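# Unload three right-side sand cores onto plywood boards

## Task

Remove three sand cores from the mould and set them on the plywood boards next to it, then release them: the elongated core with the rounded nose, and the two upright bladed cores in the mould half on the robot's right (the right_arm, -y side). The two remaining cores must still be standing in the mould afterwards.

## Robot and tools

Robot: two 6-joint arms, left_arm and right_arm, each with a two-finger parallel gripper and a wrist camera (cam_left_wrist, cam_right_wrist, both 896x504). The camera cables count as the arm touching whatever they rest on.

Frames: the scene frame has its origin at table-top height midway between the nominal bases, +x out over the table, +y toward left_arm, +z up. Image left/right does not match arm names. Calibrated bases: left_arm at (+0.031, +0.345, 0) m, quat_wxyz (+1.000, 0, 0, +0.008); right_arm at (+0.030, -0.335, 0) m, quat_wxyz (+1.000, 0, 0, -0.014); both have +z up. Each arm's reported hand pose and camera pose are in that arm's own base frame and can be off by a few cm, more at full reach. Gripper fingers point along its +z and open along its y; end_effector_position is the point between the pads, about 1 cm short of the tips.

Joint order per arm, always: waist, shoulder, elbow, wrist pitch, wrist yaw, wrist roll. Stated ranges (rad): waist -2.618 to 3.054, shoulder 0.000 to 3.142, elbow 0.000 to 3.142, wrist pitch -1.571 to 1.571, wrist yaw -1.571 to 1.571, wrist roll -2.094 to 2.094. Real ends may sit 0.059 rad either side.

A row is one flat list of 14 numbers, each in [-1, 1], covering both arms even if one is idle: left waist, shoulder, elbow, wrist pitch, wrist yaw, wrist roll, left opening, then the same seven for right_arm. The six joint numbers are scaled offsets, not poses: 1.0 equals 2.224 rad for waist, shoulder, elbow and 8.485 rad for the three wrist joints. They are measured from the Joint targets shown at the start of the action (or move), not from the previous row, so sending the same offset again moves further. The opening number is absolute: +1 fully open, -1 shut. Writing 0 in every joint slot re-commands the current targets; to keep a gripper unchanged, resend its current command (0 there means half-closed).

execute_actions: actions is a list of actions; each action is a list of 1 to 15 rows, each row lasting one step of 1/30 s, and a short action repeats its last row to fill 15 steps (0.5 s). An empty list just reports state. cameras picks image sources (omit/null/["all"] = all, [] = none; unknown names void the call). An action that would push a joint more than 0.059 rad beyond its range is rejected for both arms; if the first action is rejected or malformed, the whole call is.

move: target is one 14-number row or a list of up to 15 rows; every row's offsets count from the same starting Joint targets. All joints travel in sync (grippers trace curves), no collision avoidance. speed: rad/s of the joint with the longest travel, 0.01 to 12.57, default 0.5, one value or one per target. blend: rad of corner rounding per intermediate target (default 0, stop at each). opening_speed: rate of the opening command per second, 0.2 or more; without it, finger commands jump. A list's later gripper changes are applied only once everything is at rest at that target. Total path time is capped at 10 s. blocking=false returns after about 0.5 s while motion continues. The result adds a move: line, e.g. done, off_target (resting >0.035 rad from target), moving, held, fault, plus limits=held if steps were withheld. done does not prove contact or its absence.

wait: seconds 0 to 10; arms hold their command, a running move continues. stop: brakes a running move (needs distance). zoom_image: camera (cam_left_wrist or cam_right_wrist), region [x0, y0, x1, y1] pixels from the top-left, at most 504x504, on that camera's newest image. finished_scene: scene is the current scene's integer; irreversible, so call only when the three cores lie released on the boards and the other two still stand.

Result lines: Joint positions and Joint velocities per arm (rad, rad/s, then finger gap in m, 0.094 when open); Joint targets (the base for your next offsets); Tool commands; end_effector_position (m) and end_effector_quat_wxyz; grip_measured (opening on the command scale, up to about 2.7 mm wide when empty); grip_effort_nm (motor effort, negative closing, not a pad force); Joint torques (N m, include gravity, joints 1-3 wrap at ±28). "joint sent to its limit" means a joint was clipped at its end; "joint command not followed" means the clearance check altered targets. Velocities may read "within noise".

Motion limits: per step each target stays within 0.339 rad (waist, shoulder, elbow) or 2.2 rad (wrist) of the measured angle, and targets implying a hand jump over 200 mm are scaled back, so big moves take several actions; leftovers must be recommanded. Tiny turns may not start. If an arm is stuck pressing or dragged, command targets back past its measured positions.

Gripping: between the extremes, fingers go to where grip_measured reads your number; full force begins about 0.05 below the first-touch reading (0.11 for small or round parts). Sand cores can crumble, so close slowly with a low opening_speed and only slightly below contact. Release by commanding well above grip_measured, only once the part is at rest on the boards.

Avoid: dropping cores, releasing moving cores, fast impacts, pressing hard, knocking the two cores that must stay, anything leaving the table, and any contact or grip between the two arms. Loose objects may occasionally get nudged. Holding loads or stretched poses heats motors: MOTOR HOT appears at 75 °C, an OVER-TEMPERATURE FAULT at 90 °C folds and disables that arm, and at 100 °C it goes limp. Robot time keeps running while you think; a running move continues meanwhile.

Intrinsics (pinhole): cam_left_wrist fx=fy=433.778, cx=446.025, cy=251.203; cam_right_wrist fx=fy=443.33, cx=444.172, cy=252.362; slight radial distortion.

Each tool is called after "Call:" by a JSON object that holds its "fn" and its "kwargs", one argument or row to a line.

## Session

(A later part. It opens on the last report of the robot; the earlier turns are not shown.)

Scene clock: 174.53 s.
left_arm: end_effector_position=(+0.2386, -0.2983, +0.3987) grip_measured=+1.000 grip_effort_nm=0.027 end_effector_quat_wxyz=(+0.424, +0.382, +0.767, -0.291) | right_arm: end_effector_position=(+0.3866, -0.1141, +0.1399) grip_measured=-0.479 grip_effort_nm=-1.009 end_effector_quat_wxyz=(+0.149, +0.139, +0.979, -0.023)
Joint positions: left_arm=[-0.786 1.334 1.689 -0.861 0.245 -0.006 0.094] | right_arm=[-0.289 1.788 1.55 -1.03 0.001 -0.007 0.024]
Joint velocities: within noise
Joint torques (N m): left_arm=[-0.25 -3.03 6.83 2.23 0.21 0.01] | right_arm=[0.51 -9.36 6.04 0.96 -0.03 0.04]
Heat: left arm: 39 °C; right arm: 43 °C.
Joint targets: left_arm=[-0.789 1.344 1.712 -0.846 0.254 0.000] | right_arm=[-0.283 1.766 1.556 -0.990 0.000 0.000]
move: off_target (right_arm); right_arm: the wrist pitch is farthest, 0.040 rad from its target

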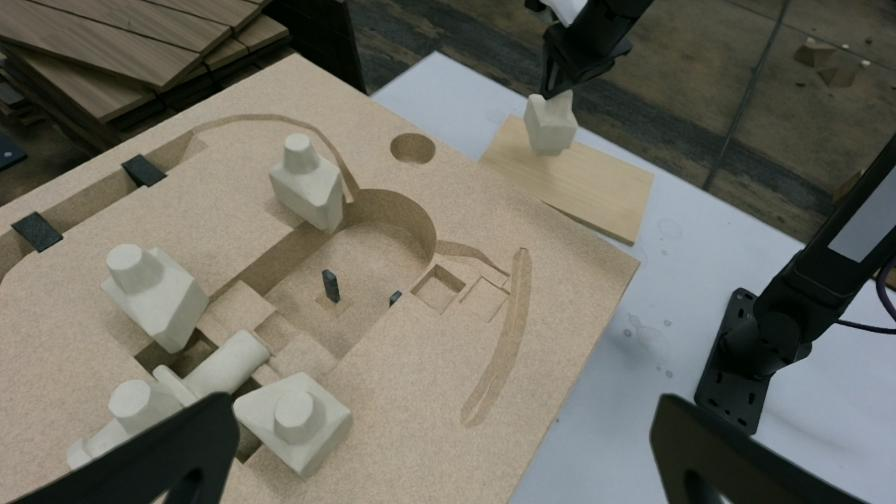

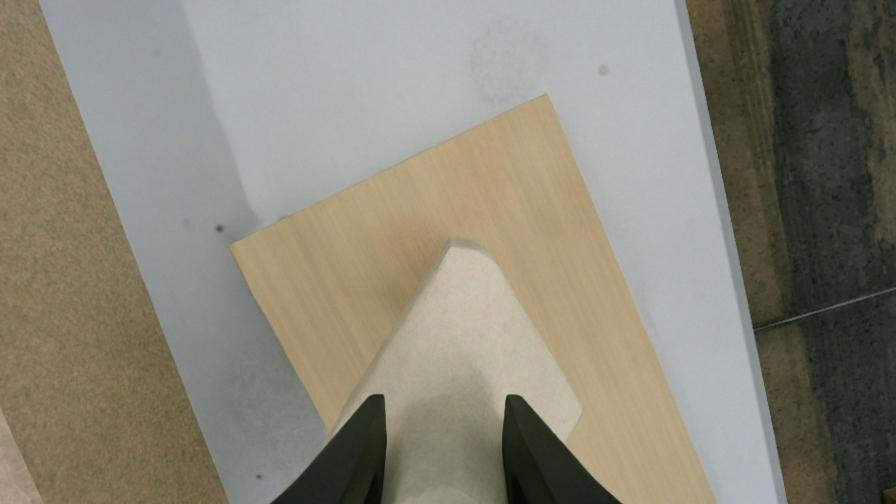

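Call:
{"fn": "move", "kwargs": {
  "target": [0,0,0,0,0,0,1,0,-0.0017,-0.0236,0.006,0,0,-0.7],
  "speed": 0.1
}}

Call:
{"fn": "zoom_image", "kwargs": {
  "camera": "cam_left_wrist",
  "region": [480, 70, 630, 190]
}}

Scene clock: 179.63 s.
left_arm: end_effector_position=(+0.2386, -0.2983, +0.3987) grip_measured=+1.000 grip_effort_nm=0.037 end_effector_quat_wxyz=(+0.424, +0.382, +0.767, -0.291) | right_arm: end_effector_position=(+0.3863, -0.1140, +0.1272) grip_measured=-0.479 grip_effort_nm=-1.009 end_effector_quat_wxyz=(+0.149, +0.139, +0.979, -0.023)
Joint positions: left_arm=[-0.786 1.334 1.689 -0.861 0.245 -0.006 0.094] | right_arm=[-0.289 1.788 1.5 -0.98 0.001 -0.007 0.024]
Joint velocities: within noise
Joint torques (N m): left_arm=[-0.21 -3.06 6.71 2.23 0.21 0.02] | right_arm=[0.53 -9.66 5.86 0.95 -0.02 0.04]
Heat: left arm: 39 °C; right arm: 42 °C.
Joint targets: left_arm=[-0.789 1.344 1.712 -0.846 0.254 0.000] | right_arm=[-0.283 1.762 1.503 -0.939 0.000 0.000]
move: off_target (right_arm); right_arm: the wrist pitch is farthest, 0.041 rad from its target

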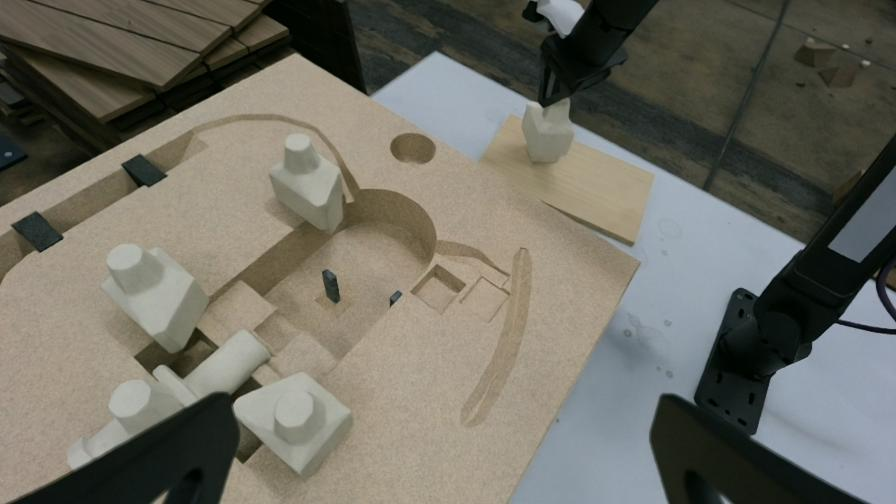

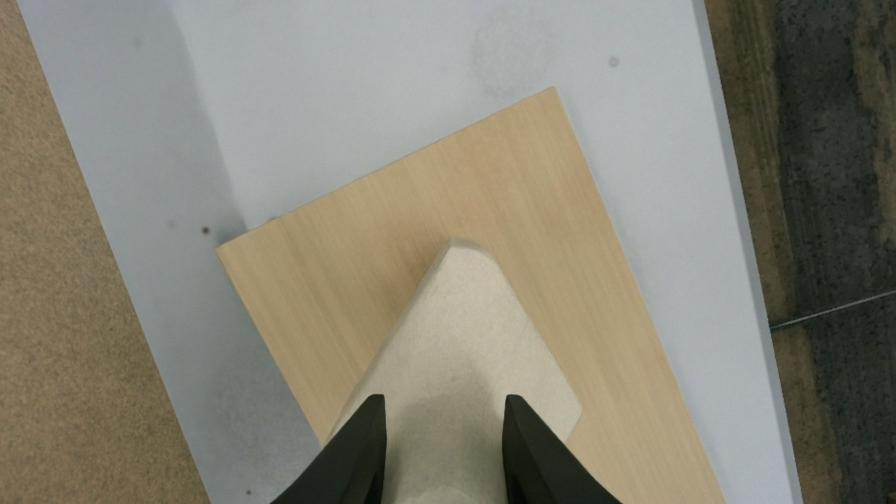

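Scaled by 3.360.

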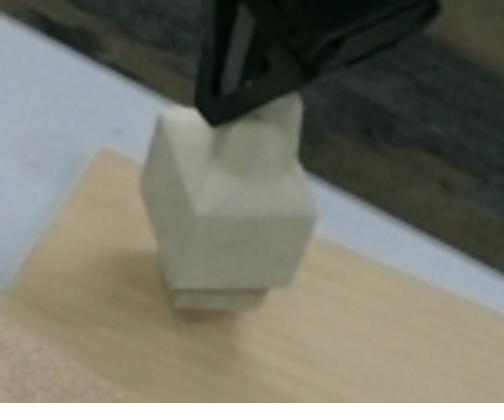

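Call:
{"fn": "move", "kwargs": {
  "target": [0,0,0,0,0,0,1,0,-0.0014,-0.0189,0.0048,0,0,-0.7],
  "speed": 0.08,
  "cameras": ["cam_left_wrist"]
}}

Call:
{"fn": "zoom_image", "kwargs": {
  "camera": "cam_left_wrist",
  "region": [480, 70, 630, 190]
}}

Scene clock: 183.90 s.
left_arm: end_effector_position=(+0.2386, -0.2983, +0.3987) grip_measured=+1.000 grip_effort_nm=0.027 end_effector_quat_wxyz=(+0.424, +0.382, +0.767, -0.291) | right_arm: end_effector_position=(+0.3893, -0.1140, +0.1230) grip_measured=-0.479 grip_effort_nm=-1.009 end_effector_quat_wxyz=(+0.157, +0.138, +0.978, -0.024)
Joint positions: left_arm=[-0.786 1.334 1.689 -0.861 0.245 -0.006 0.094] | right_arm=[-0.287 1.785 1.475 -0.941 0 -0.007 0.024]
Joint velocities: within noise
Joint torques (N m): left_arm=[-0.21 -3 6.69 2.21 0.22 -0.02] | right_arm=[0.36 -9.7 4.63 0.99 -0.02 0.04]
Heat: left arm: 39 °C; right arm: 41 °C.
Joint targets: left_arm=[-0.789 1.344 1.712 -0.846 0.254 0.000] | right_arm=[-0.282 1.759 1.461 -0.898 0.000 0.000]
move: off_target (right_arm); right_arm: the wrist pitch is farthest, 0.043 rad from its target
Images, in order (width x height): cam_left_wrist 896x504.

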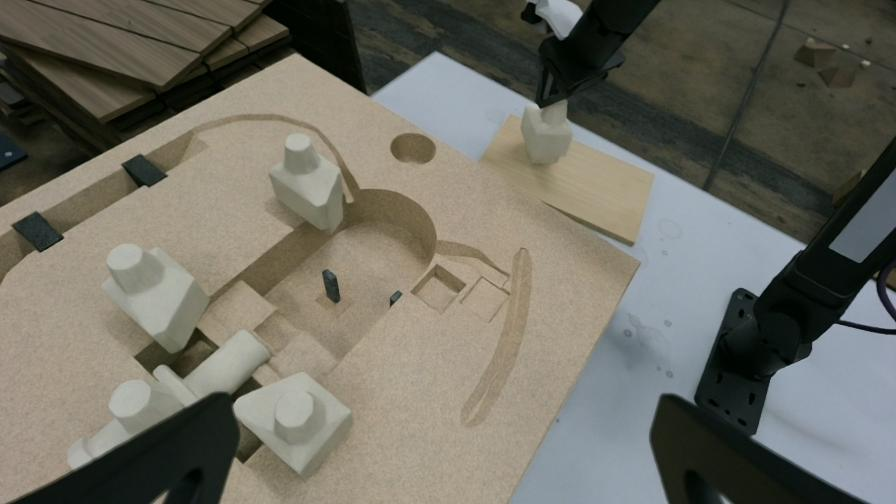

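Scaled by 3.360.

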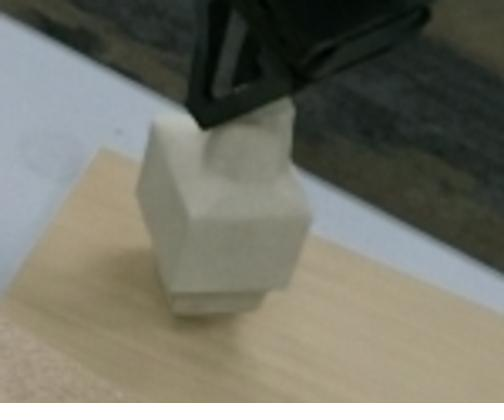

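Call:
{"fn": "move", "kwargs": {
  "target": [0,0,0,0,0,0,1,0,0,0.002,0,0,0,0.3],
  "opening_speed": 0.3
}}

Call:
{"fn": "zoom_image", "kwargs": {
  "camera": "cam_left_wrist",
  "region": [480, 70, 630, 190]
}}

Scene clock: 191.53 s.
left_arm: end_effector_position=(+0.2386, -0.2983, +0.3987) grip_measured=+1.000 grip_effort_nm=0.017 end_effector_quat_wxyz=(+0.424, +0.382, +0.767, -0.291) | right_arm: end_effector_position=(+0.3947, -0.1146, +0.1247) grip_measured=+0.297 grip_effort_nm=0.173 end_effector_quat_wxyz=(+0.169, +0.137, +0.976, -0.023)
Joint positions: left_arm=[-0.786 1.334 1.689 -0.861 0.245 -0.006 0.094] | right_arm=[-0.287 1.785 1.474 -0.918 -0.005 -0.007 0.061]
Joint velocities: within noise
Joint torques (N m): left_arm=[-0.28 -2.95 6.82 2.22 0.22 0.01] | right_arm=[0.39 -9.7 5.03 0.84 0.03 0.04]
Heat: left arm: 39 °C; right arm: 41 °C.
Joint targets: left_arm=[-0.789 1.344 1.712 -0.846 0.254 0.000] | right_arm=[-0.283 1.759 1.466 -0.898 0.000 0.000]
move: done

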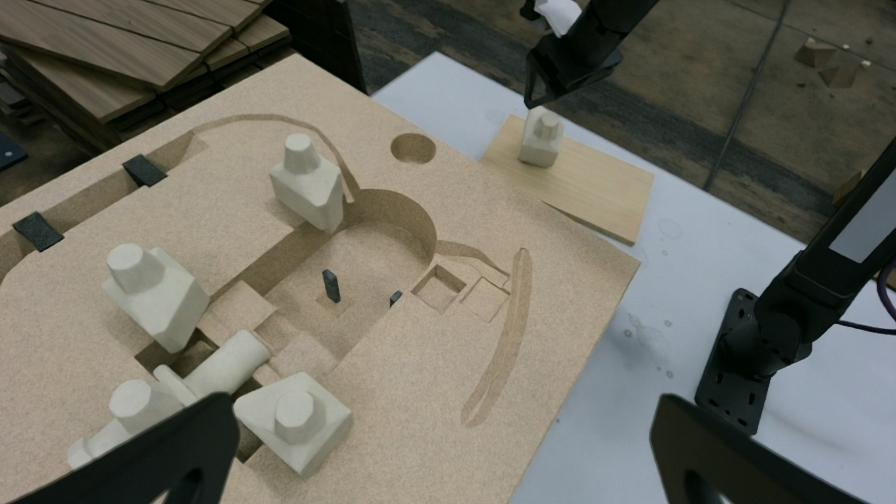

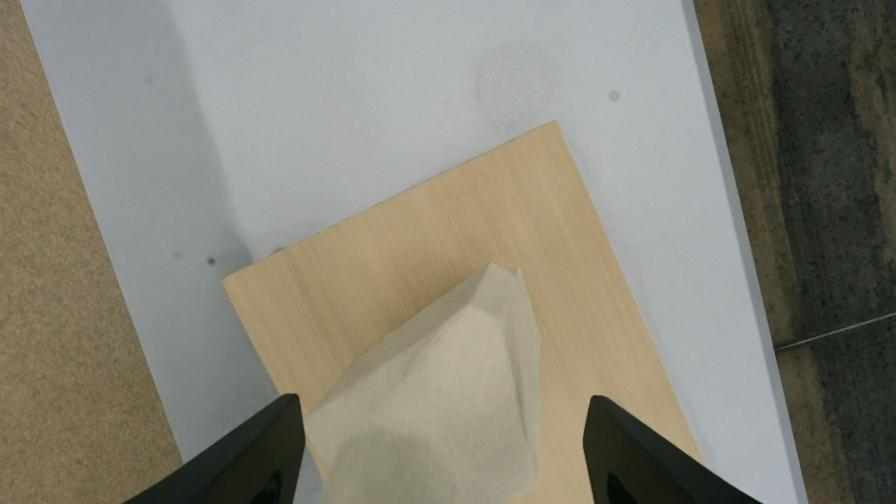

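Scaled by 3.360.

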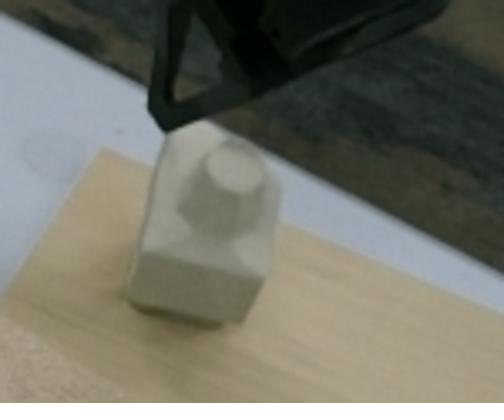

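Call:
{"fn": "move", "kwargs": {
  "target": [
    [0,0,0,0,0,0,1,0,0,0,0,0,0,1],
    [0,0,0,0,0,0,1,0,0.01,0.17,-0.04,0,0,1]
  ],
  "speed": 0.4
}}

Call:
{"fn": "zoom_image", "kwargs": {
  "camera": "cam_left_wrist",
  "region": [480, 70, 630, 190]
}}

Scene clock: 197.47 s.
left_arm: end_effector_position=(+0.2386, -0.2984, +0.3987) grip_measured=+1.000 grip_effort_nm=0.027 end_effector_quat_wxyz=(+0.424, +0.382, +0.767, -0.291) | right_arm: end_effector_position=(+0.3949, -0.1147, +0.2141) grip_measured=+0.997 grip_effort_nm=0.178 end_effector_quat_wxyz=(+0.188, +0.137, +0.972, -0.026)
Joint positions: left_arm=[-0.786 1.334 1.689 -0.861 0.245 -0.006 0.094] | right_arm=[-0.287 1.785 1.819 -1.224 -0.005 -0.007 0.094]
Joint velocities: within noise
Joint torques (N m): left_arm=[-0.23 -3.1 6.79 2.21 0.22 0.01] | right_arm=[0.39 -7.73 7.47 0.58 0.04 0.04]
Heat: left arm: 39 °C; right arm: 41 °C.
Joint targets: left_arm=[-0.789 1.344 1.712 -0.846 0.254 0.000] | right_arm=[-0.283 1.782 1.844 -1.238 0.000 0.000]
move: done

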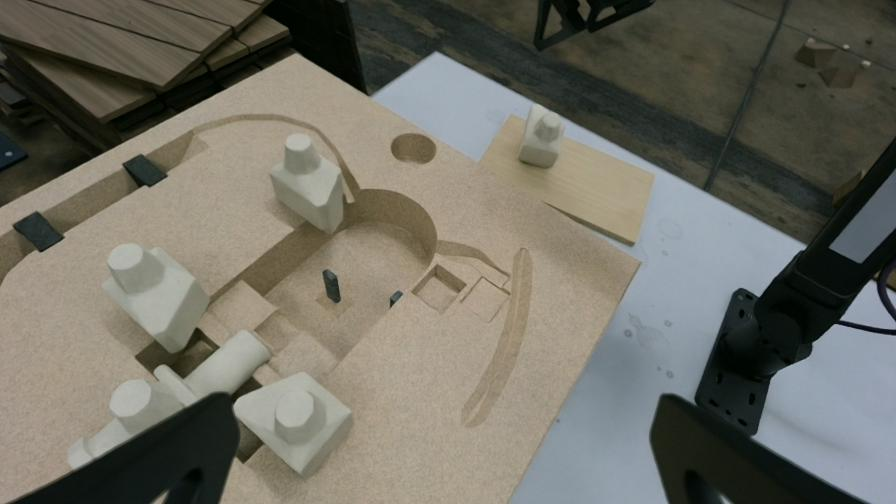

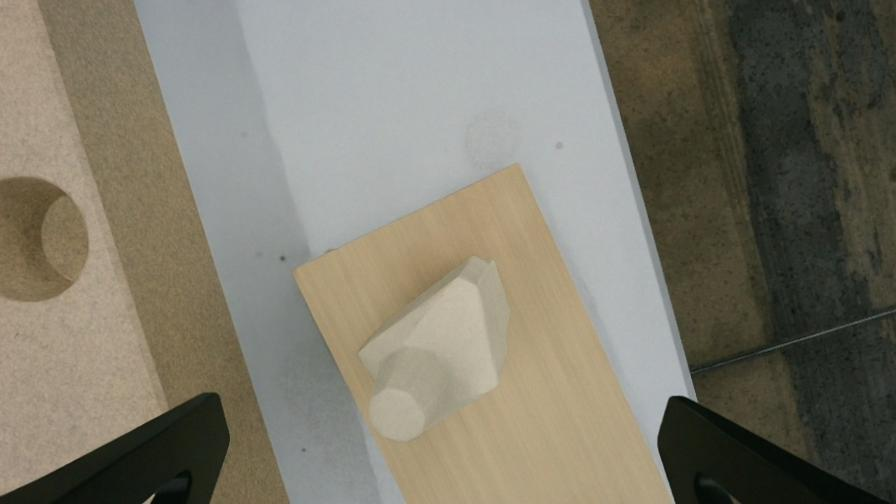

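Scaled by 3.360.

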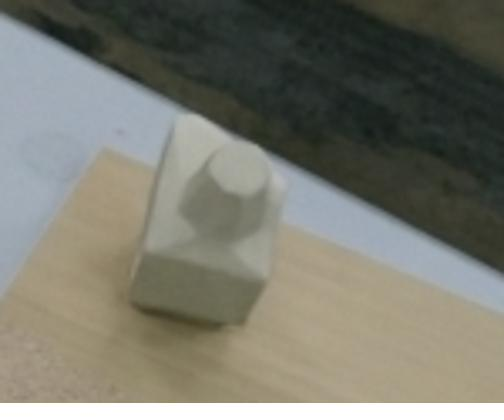

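Call:
{"fn": "move", "kwargs": {
  "target": [0,0,0,0,0,0,1,0.299,0.0143,-0.0628,0.0704,0,0,1],
  "speed": 0.6
}}

Call:
{"fn": "zoom_image", "kwargs": {
  "camera": "cam_left_wrist",
  "region": [230, 40, 500, 250]
}}

Scene clock: 212.70 s.
left_arm: end_effector_position=(+0.2386, -0.2984, +0.3987) grip_measured=+1.000 grip_effort_nm=0.022 end_effector_quat_wxyz=(+0.424, +0.382, +0.767, -0.291) | right_arm: end_effector_position=(+0.4724, +0.1951, +0.2436) grip_measured=+0.997 grip_effort_nm=0.178 end_effector_quat_wxyz=(+0.390, -0.181, +0.900, +0.077)
Joint positions: left_arm=[-0.786 1.334 1.689 -0.861 0.245 -0.006 0.094] | right_arm=[0.389 1.802 1.713 -0.664 -0.003 -0.007 0.094]
Joint velocities: within noise
Joint torques (N m): left_arm=[-0.32 -2.99 6.86 2.22 0.22 0.01] | right_arm=[-0.53 -7.35 5.48 1.45 0.03 0.03]
Heat: left arm: 40 °C; right arm: 40 °C.
Joint targets: left_arm=[-0.789 1.344 1.712 -0.846 0.254 0.000] | right_arm=[0.383 1.814 1.704 -0.640 0.000 0.000]
move: done

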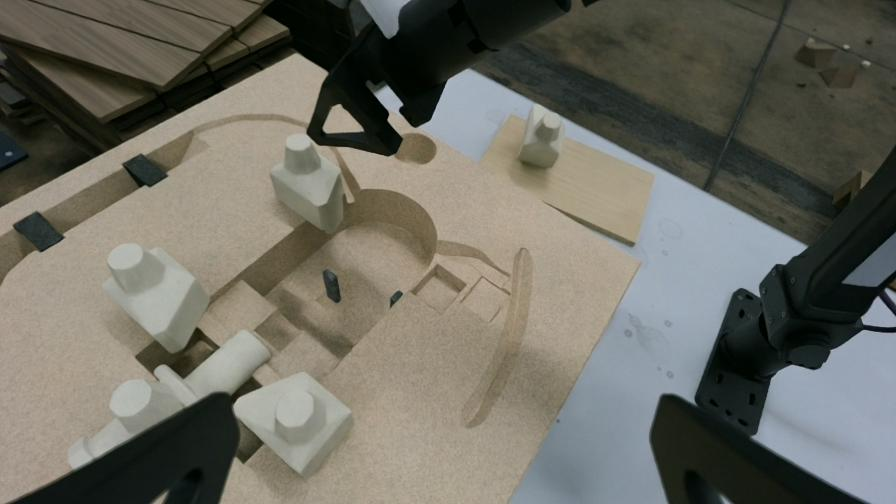

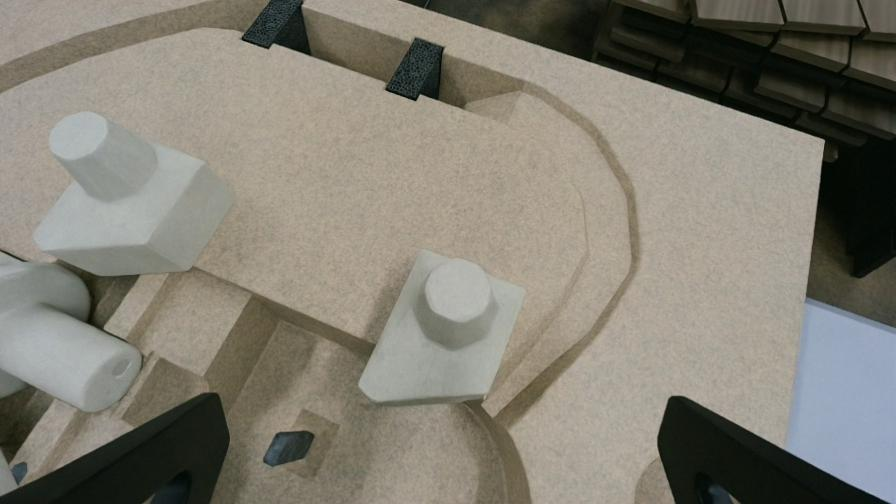

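Scaled by 1.867.

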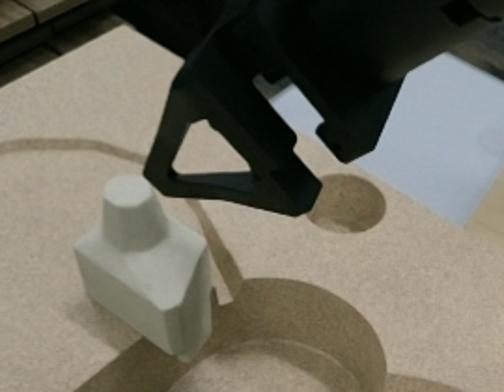

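Call:
{"fn": "move", "kwargs": {
  "target": [0,0,0,0,0,0,1,-0.005,0.0669,-0.0344,0.0266,0,0,1],
  "speed": 0.25
}}

Call:
{"fn": "zoom_image", "kwargs": {
  "camera": "cam_left_wrist",
  "region": [230, 80, 450, 250]
}}

Scene clock: 221.60 s.
left_arm: end_effector_position=(+0.2386, -0.2984, +0.3987) grip_measured=+1.000 grip_effort_nm=0.032 end_effector_quat_wxyz=(+0.424, +0.382, +0.767, -0.291) | right_arm: end_effector_position=(+0.5104, +0.2046, +0.1726) grip_measured=+0.997 grip_effort_nm=0.178 end_effector_quat_wxyz=(+0.387, -0.176, +0.902, +0.074)
Joint positions: left_arm=[-0.786 1.334 1.689 -0.861 0.245 -0.006 0.094] | right_arm=[0.378 1.952 1.634 -0.441 -0.003 -0.007 0.094]
Joint velocities: within noise
Joint torques (N m): left_arm=[-0.25 -3.06 6.8 2.23 0.21 0] | right_arm=[-0.57 -8.75 5.79 1.46 0.02 0.03]
Heat: left arm: 40 °C; right arm: 40 °C.
Joint targets: left_arm=[-0.789 1.344 1.712 -0.846 0.254 0.000] | right_arm=[0.371 1.962 1.628 -0.414 0.000 0.000]
move: done

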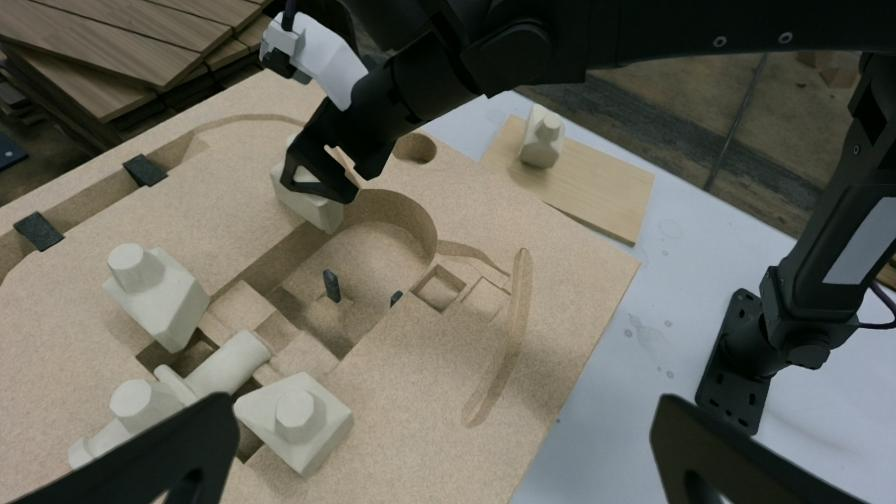

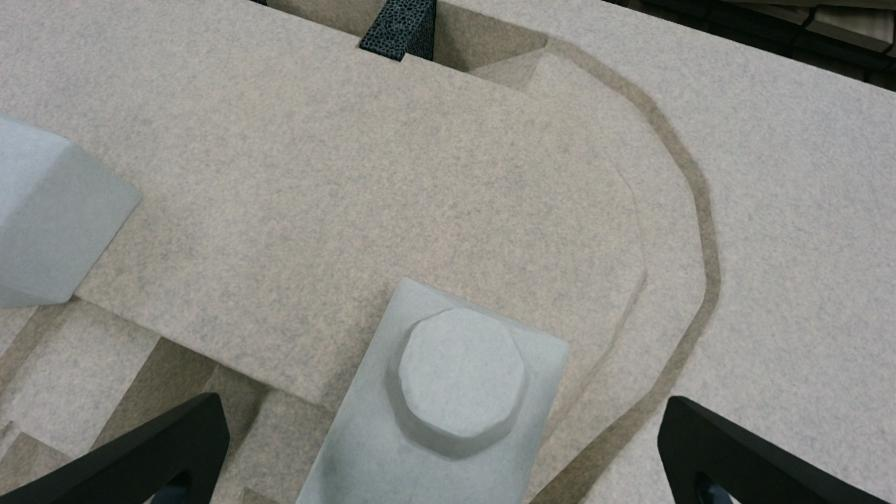

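Scaled by 2.291.

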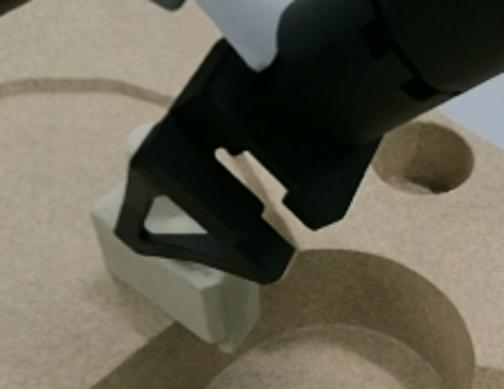

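Call:
{"fn": "move", "kwargs": {
  "target": [0,0,0,0,0,0,1,-0.003,0.0437,0.0561,-0.0032,0,0,1],
  "speed": 0.2
}}

Call:
{"fn": "zoom_image", "kwargs": {
  "camera": "cam_left_wrist",
  "region": [230, 80, 450, 250]
}}

Scene clock: 228.60 s.
left_arm: end_effector_position=(+0.2386, -0.2984, +0.3987) grip_measured=+1.000 grip_effort_nm=0.027 end_effector_quat_wxyz=(+0.424, +0.382, +0.767, -0.291) | right_arm: end_effector_position=(+0.5315, +0.2087, +0.1614) grip_measured=+0.997 grip_effort_nm=0.173 end_effector_quat_wxyz=(+0.387, -0.173, +0.903, +0.073)
Joint positions: left_arm=[-0.786 1.334 1.689 -0.861 0.245 -0.006 0.094] | right_arm=[0.371 2.042 1.72 -0.44 -0.003 -0.007 0.094]
Joint velocities: within noise
Joint torques (N m): left_arm=[-0.29 -3 6.82 2.21 0.23 -0.01] | right_arm=[-0.58 -8.84 8.83 1.2 0.02 0.03]
Heat: left arm: 40 °C; right arm: 41 °C.
Joint targets: left_arm=[-0.789 1.344 1.712 -0.846 0.254 0.000] | right_arm=[0.365 2.060 1.752 -0.442 0.000 0.000]
move: done

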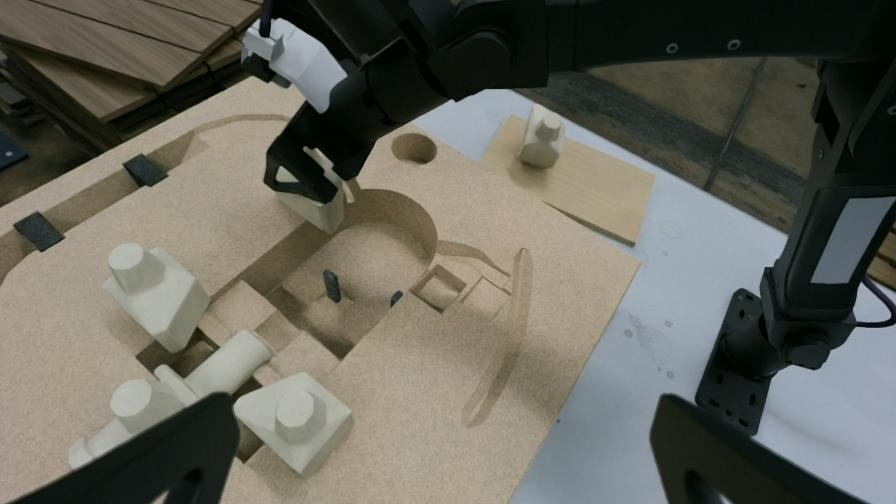

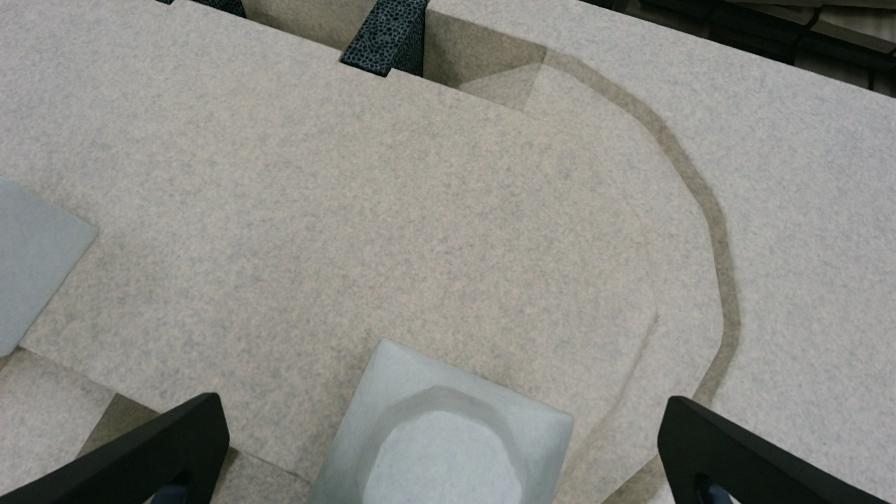

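Scaled by 2.291.

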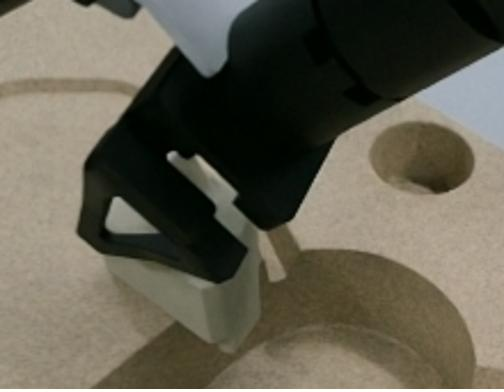

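Call:
{"fn": "move", "kwargs": {
  "target": [
    [0,0,0,0,0,0,1,0,-0.0013,0.0125,-0.0035,0,0,1],
    [0,0,0,0,0,0,1,0,-0.0013,0.0125,-0.0035,0,0,-0.7]
  ],
  "speed": 0.2,
  "opening_speed": 0.5
}}

Call:
{"fn": "zoom_image", "kwargs": {
  "camera": "cam_left_wrist",
  "region": [230, 80, 450, 250]
}}

Scene clock: 237.23 s.
left_arm: end_effector_position=(+0.2386, -0.2984, +0.3987) grip_measured=+1.000 grip_effort_nm=0.027 end_effector_quat_wxyz=(+0.424, +0.382, +0.767, -0.291) | right_arm: end_effector_position=(+0.5322, +0.2090, +0.1687) grip_measured=-0.376 grip_effort_nm=-0.999 end_effector_quat_wxyz=(+0.387, -0.173, +0.903, +0.073)
Joint positions: left_arm=[-0.786 1.334 1.689 -0.861 0.245 -0.006 0.094] | right_arm=[0.371 2.042 1.748 -0.466 -0.003 -0.007 0.029]
Joint velocities: within noise
Joint torques (N m): left_arm=[-0.24 -3.07 6.78 2.23 0.2 0] | right_arm=[-0.61 -9.1 8.79 1.17 0.02 0.03]
Heat: left arm: 40 °C; right arm: 40 °C.
Joint targets: left_arm=[-0.789 1.344 1.712 -0.846 0.254 0.000] | right_arm=[0.365 2.057 1.780 -0.471 0.000 0.000]
move: done

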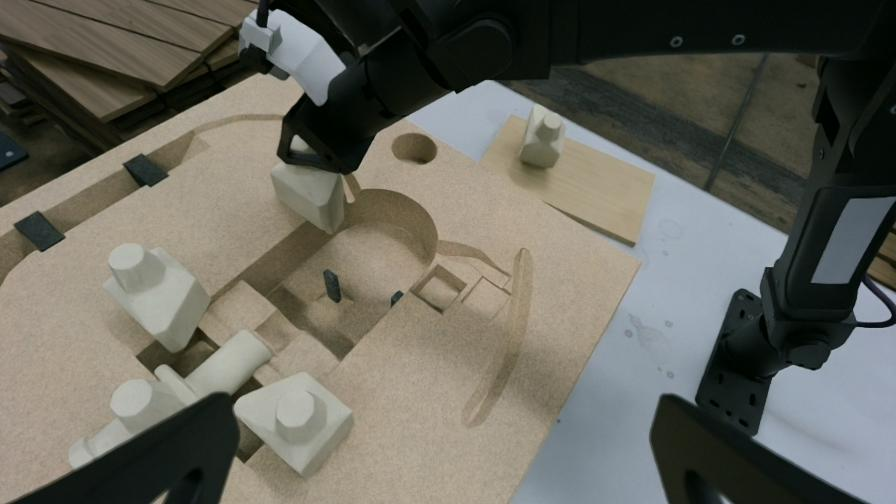

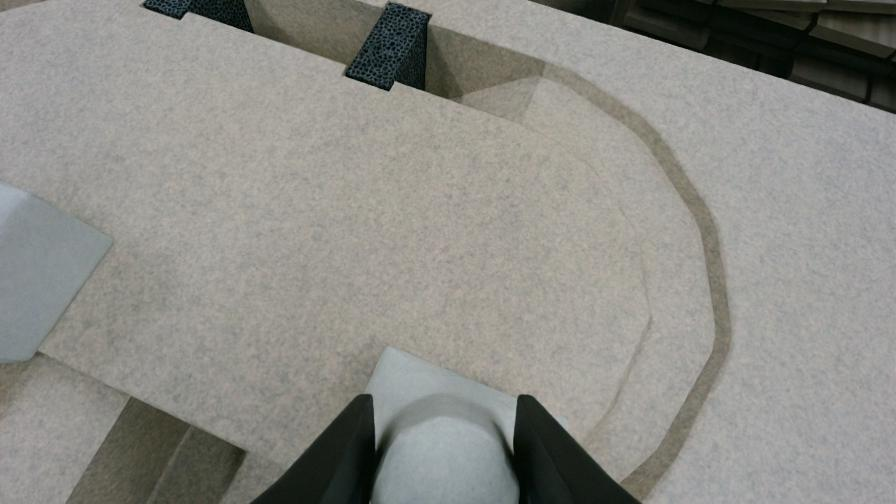

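Scaled by 2.291.

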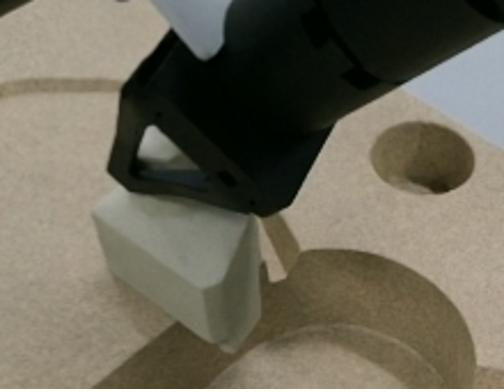

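Call:
{"fn": "move", "kwargs": {
  "target": [
    [0,0,0,0,0,0,1,0,0.0013,0.0546,-0.014,0,0,-0.7],
    [0,0,0,0,0,0,1,0,0.0097,0.1199,-0.0289,0,0,-0.7],
    [0,0,0,0,0,0,1,0,0.0293,0.2054,-0.0462,0,0,-0.7]
  ],
  "speed": 0.25,
  "blend": 0.05
}}

Call:
{"fn": "zoom_image", "kwargs": {
  "camera": "cam_left_wrist",
  "region": [230, 40, 450, 250]
}}

Scene clock: 245.57 s.
left_arm: end_effector_position=(+0.2386, -0.2984, +0.3987) grip_measured=+1.000 grip_effort_nm=0.032 end_effector_quat_wxyz=(+0.424, +0.382, +0.767, -0.291) | right_arm: end_effector_position=(+0.5263, +0.2065, +0.2375) grip_measured=-0.376 grip_effort_nm=-1.004 end_effector_quat_wxyz=(+0.356, -0.176, +0.916, +0.067)
Joint positions: left_arm=[-0.786 1.334 1.689 -0.861 0.245 -0.006 0.094] | right_arm=[0.371 2.119 2.189 -0.9 -0.003 -0.007 0.029]
Joint velocities: within noise
Joint torques (N m): left_arm=[-0.27 -2.96 6.78 2.21 0.22 0.01] | right_arm=[-0.62 -10.18 9.76 1.53 0.01 0.04]
Heat: left arm: 41 °C; right arm: 40 °C.
Joint targets: left_arm=[-0.789 1.344 1.712 -0.846 0.254 0.000] | right_arm=[0.365 2.122 2.237 -0.863 0.000 0.000]
move: off_target (right_arm); right_arm: the elbow is farthest, 0.048 rad from its target

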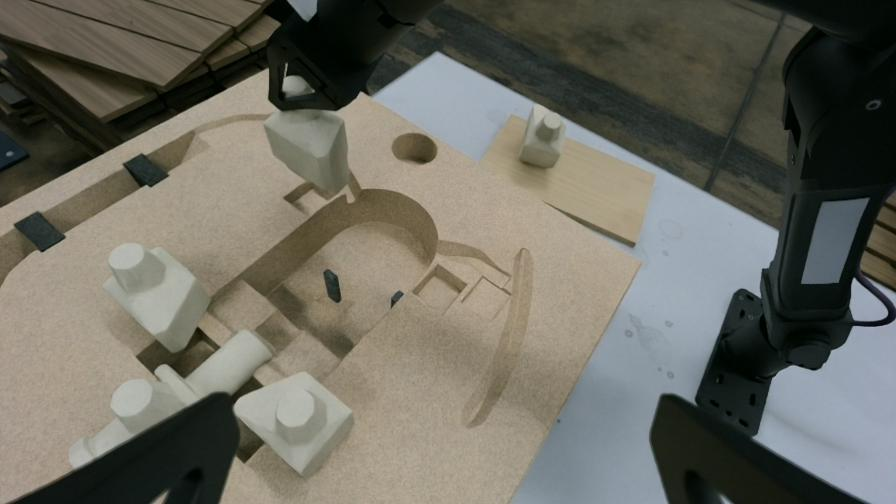

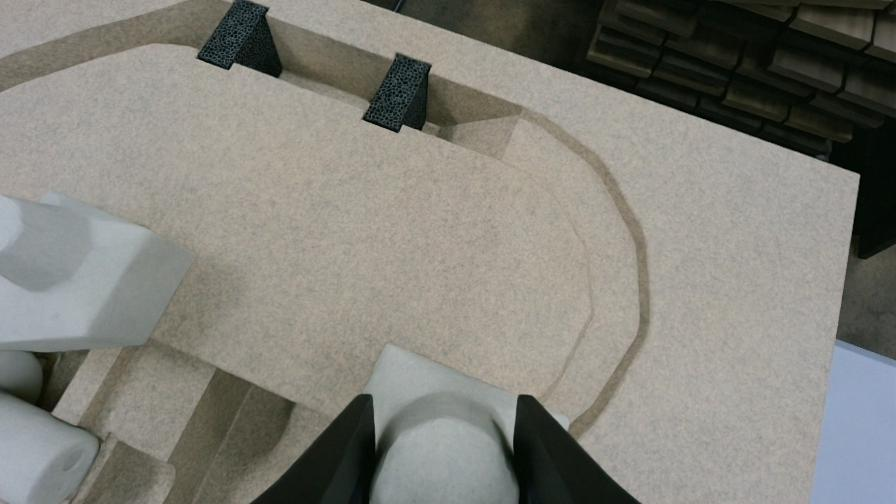

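Scaled by 2.291.

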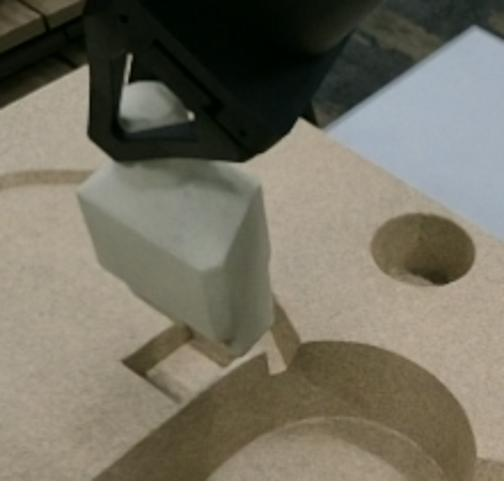

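Call:
{"fn": "move", "kwargs": {
  "target": [0,0,0,0,0,0,1,-0.344,-0.4813,-0.5586,0.0141,0,0,-0.7],
  "speed": 0.55
}}

Call:
{"fn": "zoom_image", "kwargs": {
  "camera": "cam_left_wrist",
  "region": [470, 40, 730, 250]
}}

Scene clock: 258.37 s.
left_arm: end_effector_position=(+0.2386, -0.2984, +0.3987) grip_measured=+1.000 grip_effort_nm=0.027 end_effector_quat_wxyz=(+0.424, +0.382, +0.767, -0.291) | right_arm: end_effector_position=(+0.2764, -0.1147, +0.1941) grip_measured=-0.376 grip_effort_nm=-1.009 end_effector_quat_wxyz=(+0.322, +0.183, +0.926, -0.067)
Joint positions: left_arm=[-0.786 1.334 1.689 -0.861 0.245 -0.006 0.094] | right_arm=[-0.395 1.08 0.989 -0.809 0.003 -0.007 0.029]
Joint velocities: within noise
Joint torques (N m): left_arm=[-0.25 -3.02 6.72 2.21 0.22 0.01] | right_arm=[-0.51 -4.62 6.43 1.7 -0.04 0.03]
Heat: left arm: 41 °C; right arm: 42 °C.
Joint targets: left_arm=[-0.789 1.344 1.712 -0.846 0.254 0.000] | right_arm=[-0.401 1.051 0.994 -0.744 0.000 0.000]
move: off_target (right_arm); right_arm: the wrist pitch is farthest, 0.066 rad from its target

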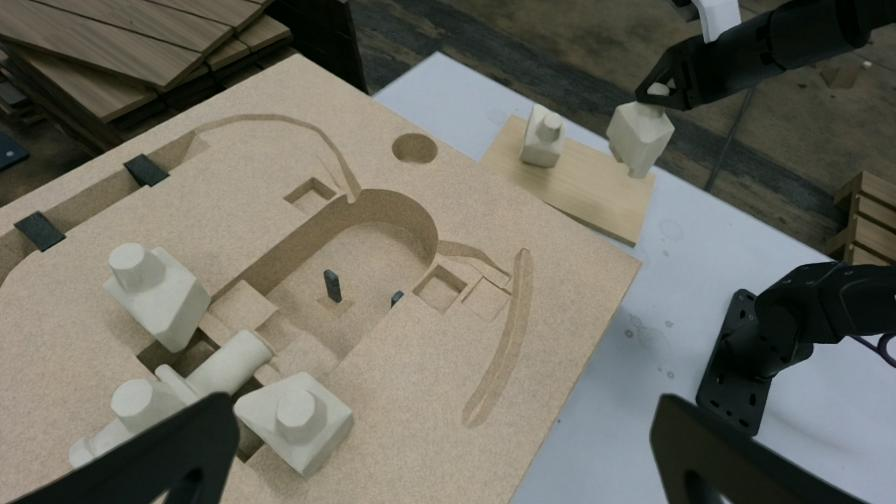

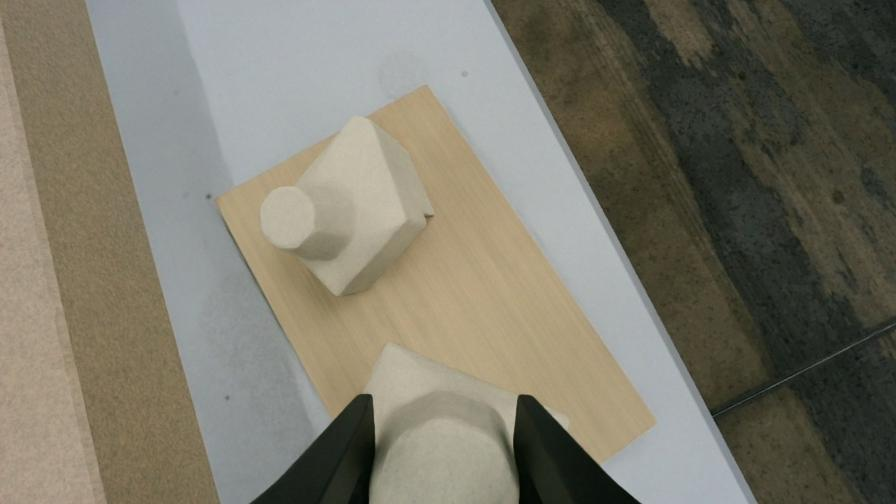

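Scaled by 1.938.

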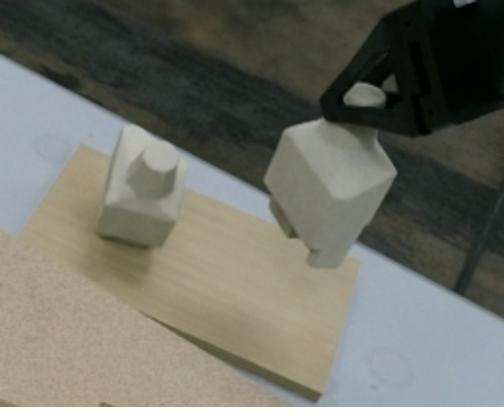

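Call:
{"fn": "move", "kwargs": {
  "target": [0,0,0,0,0,0,1,0,0.0701,-0.0283,0.0081,0,0,-0.7],
  "speed": 0.3
}}

Call:
{"fn": "zoom_image", "kwargs": {
  "camera": "cam_left_wrist",
  "region": [470, 40, 730, 250]
}}

Scene clock: 264.30 s.
left_arm: end_effector_position=(+0.2386, -0.2984, +0.3987) grip_measured=+1.000 grip_effort_nm=0.032 end_effector_quat_wxyz=(+0.424, +0.382, +0.767, -0.291) | right_arm: end_effector_position=(+0.2858, -0.1186, +0.1415) grip_measured=-0.376 grip_effort_nm=-1.004 end_effector_quat_wxyz=(+0.265, +0.186, +0.944, -0.055)
Joint positions: left_arm=[-0.786 1.334 1.689 -0.861 0.245 -0.006 0.094] | right_arm=[-0.395 1.214 0.924 -0.732 0.003 -0.007 0.029]
Joint velocities: within noise
Joint torques (N m): left_arm=[-0.28 -3.07 6.76 2.22 0.22 -0.01] | right_arm=[-0.49 -3.84 6.48 1.49 -0.03 0.02]
Heat: left arm: 41 °C; right arm: 43 °C.
Joint targets: left_arm=[-0.789 1.344 1.712 -0.846 0.254 0.000] | right_arm=[-0.401 1.207 0.931 -0.675 0.000 0.000]
move: off_target (right_arm); right_arm: the wrist pitch is farthest, 0.057 rad from its target

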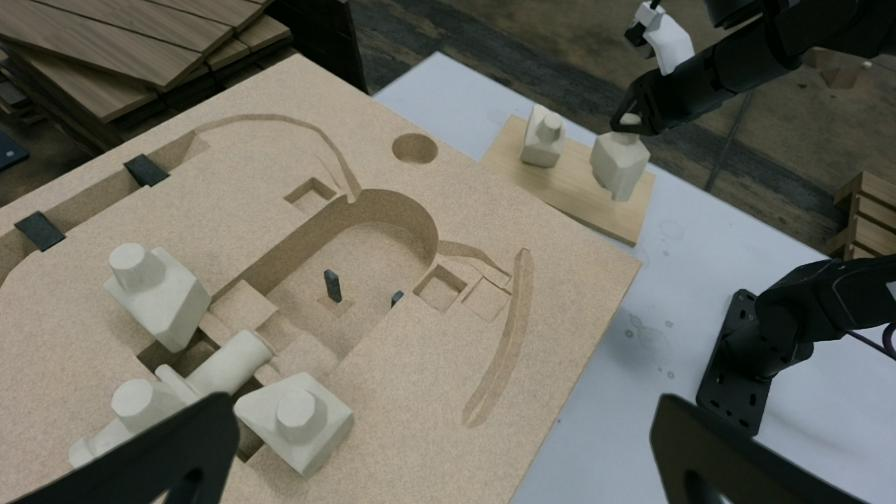

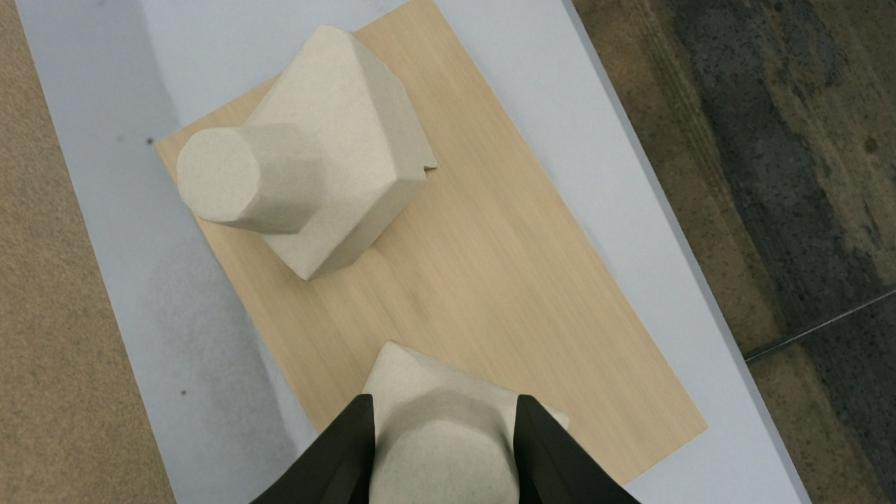

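Scaled by 1.938.

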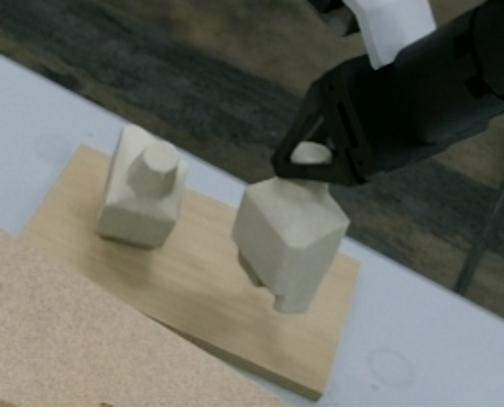

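Call:
{"fn": "move", "kwargs": {
  "target": [0,0,0,0,0,0,1,0,0.001,-0.0169,0.0047,0,0,-0.7],
  "speed": 0.1
}}

Call:
{"fn": "zoom_image", "kwargs": {
  "camera": "cam_left_wrist",
  "region": [550, 90, 700, 220]
}}

Scene clock: 269.00 s.
left_arm: end_effector_position=(+0.2386, -0.2984, +0.3987) grip_measured=+1.000 grip_effort_nm=0.037 end_effector_quat_wxyz=(+0.424, +0.382, +0.767, -0.291) | right_arm: end_effector_position=(+0.2863, -0.1188, +0.1337) grip_measured=-0.376 grip_effort_nm=-1.009 end_effector_quat_wxyz=(+0.268, +0.186, +0.944, -0.056)
Joint positions: left_arm=[-0.786 1.334 1.689 -0.861 0.245 -0.006 0.094] | right_arm=[-0.395 1.214 0.891 -0.693 0.003 -0.007 0.029]
Joint velocities: within noise
Joint torques (N m): left_arm=[-0.27 -2.99 6.82 2.22 0.21 0] | right_arm=[-0.49 -3.67 6.22 1.49 -0.03 0.03]
Heat: left arm: 41 °C; right arm: 42 °C.
Joint targets: left_arm=[-0.789 1.344 1.712 -0.846 0.254 0.000] | right_arm=[-0.401 1.209 0.894 -0.635 0.000 0.000]
move: off_target (right_arm); right_arm: the wrist pitch is farthest, 0.057 rad from its target

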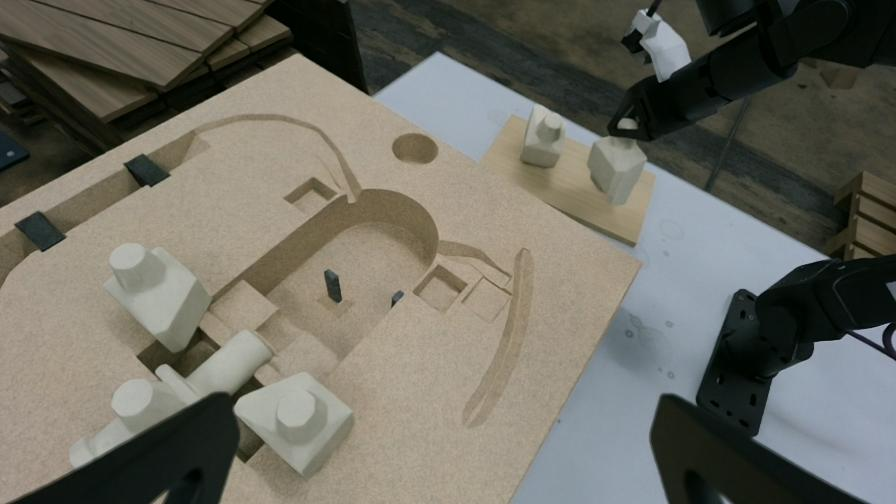

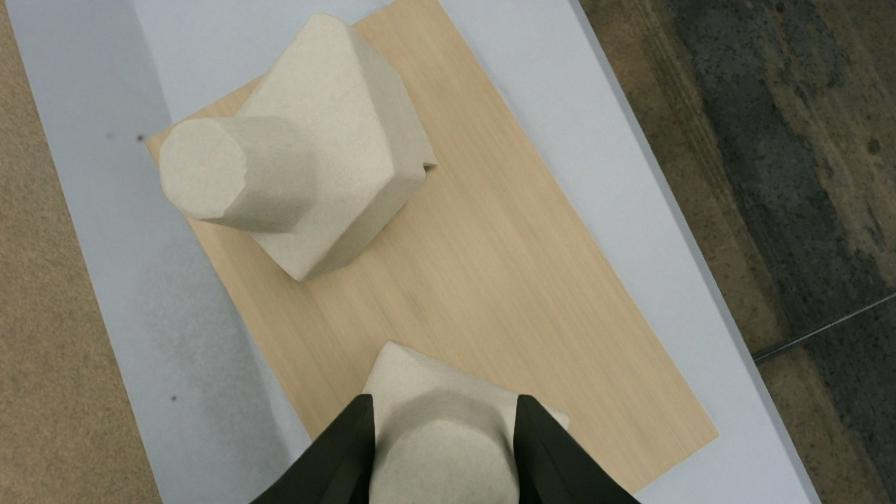

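Scaled by 3.360.

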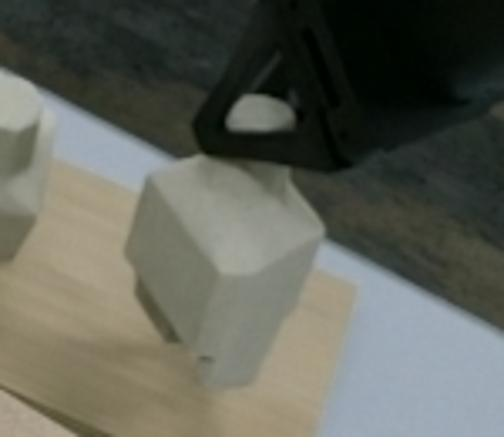

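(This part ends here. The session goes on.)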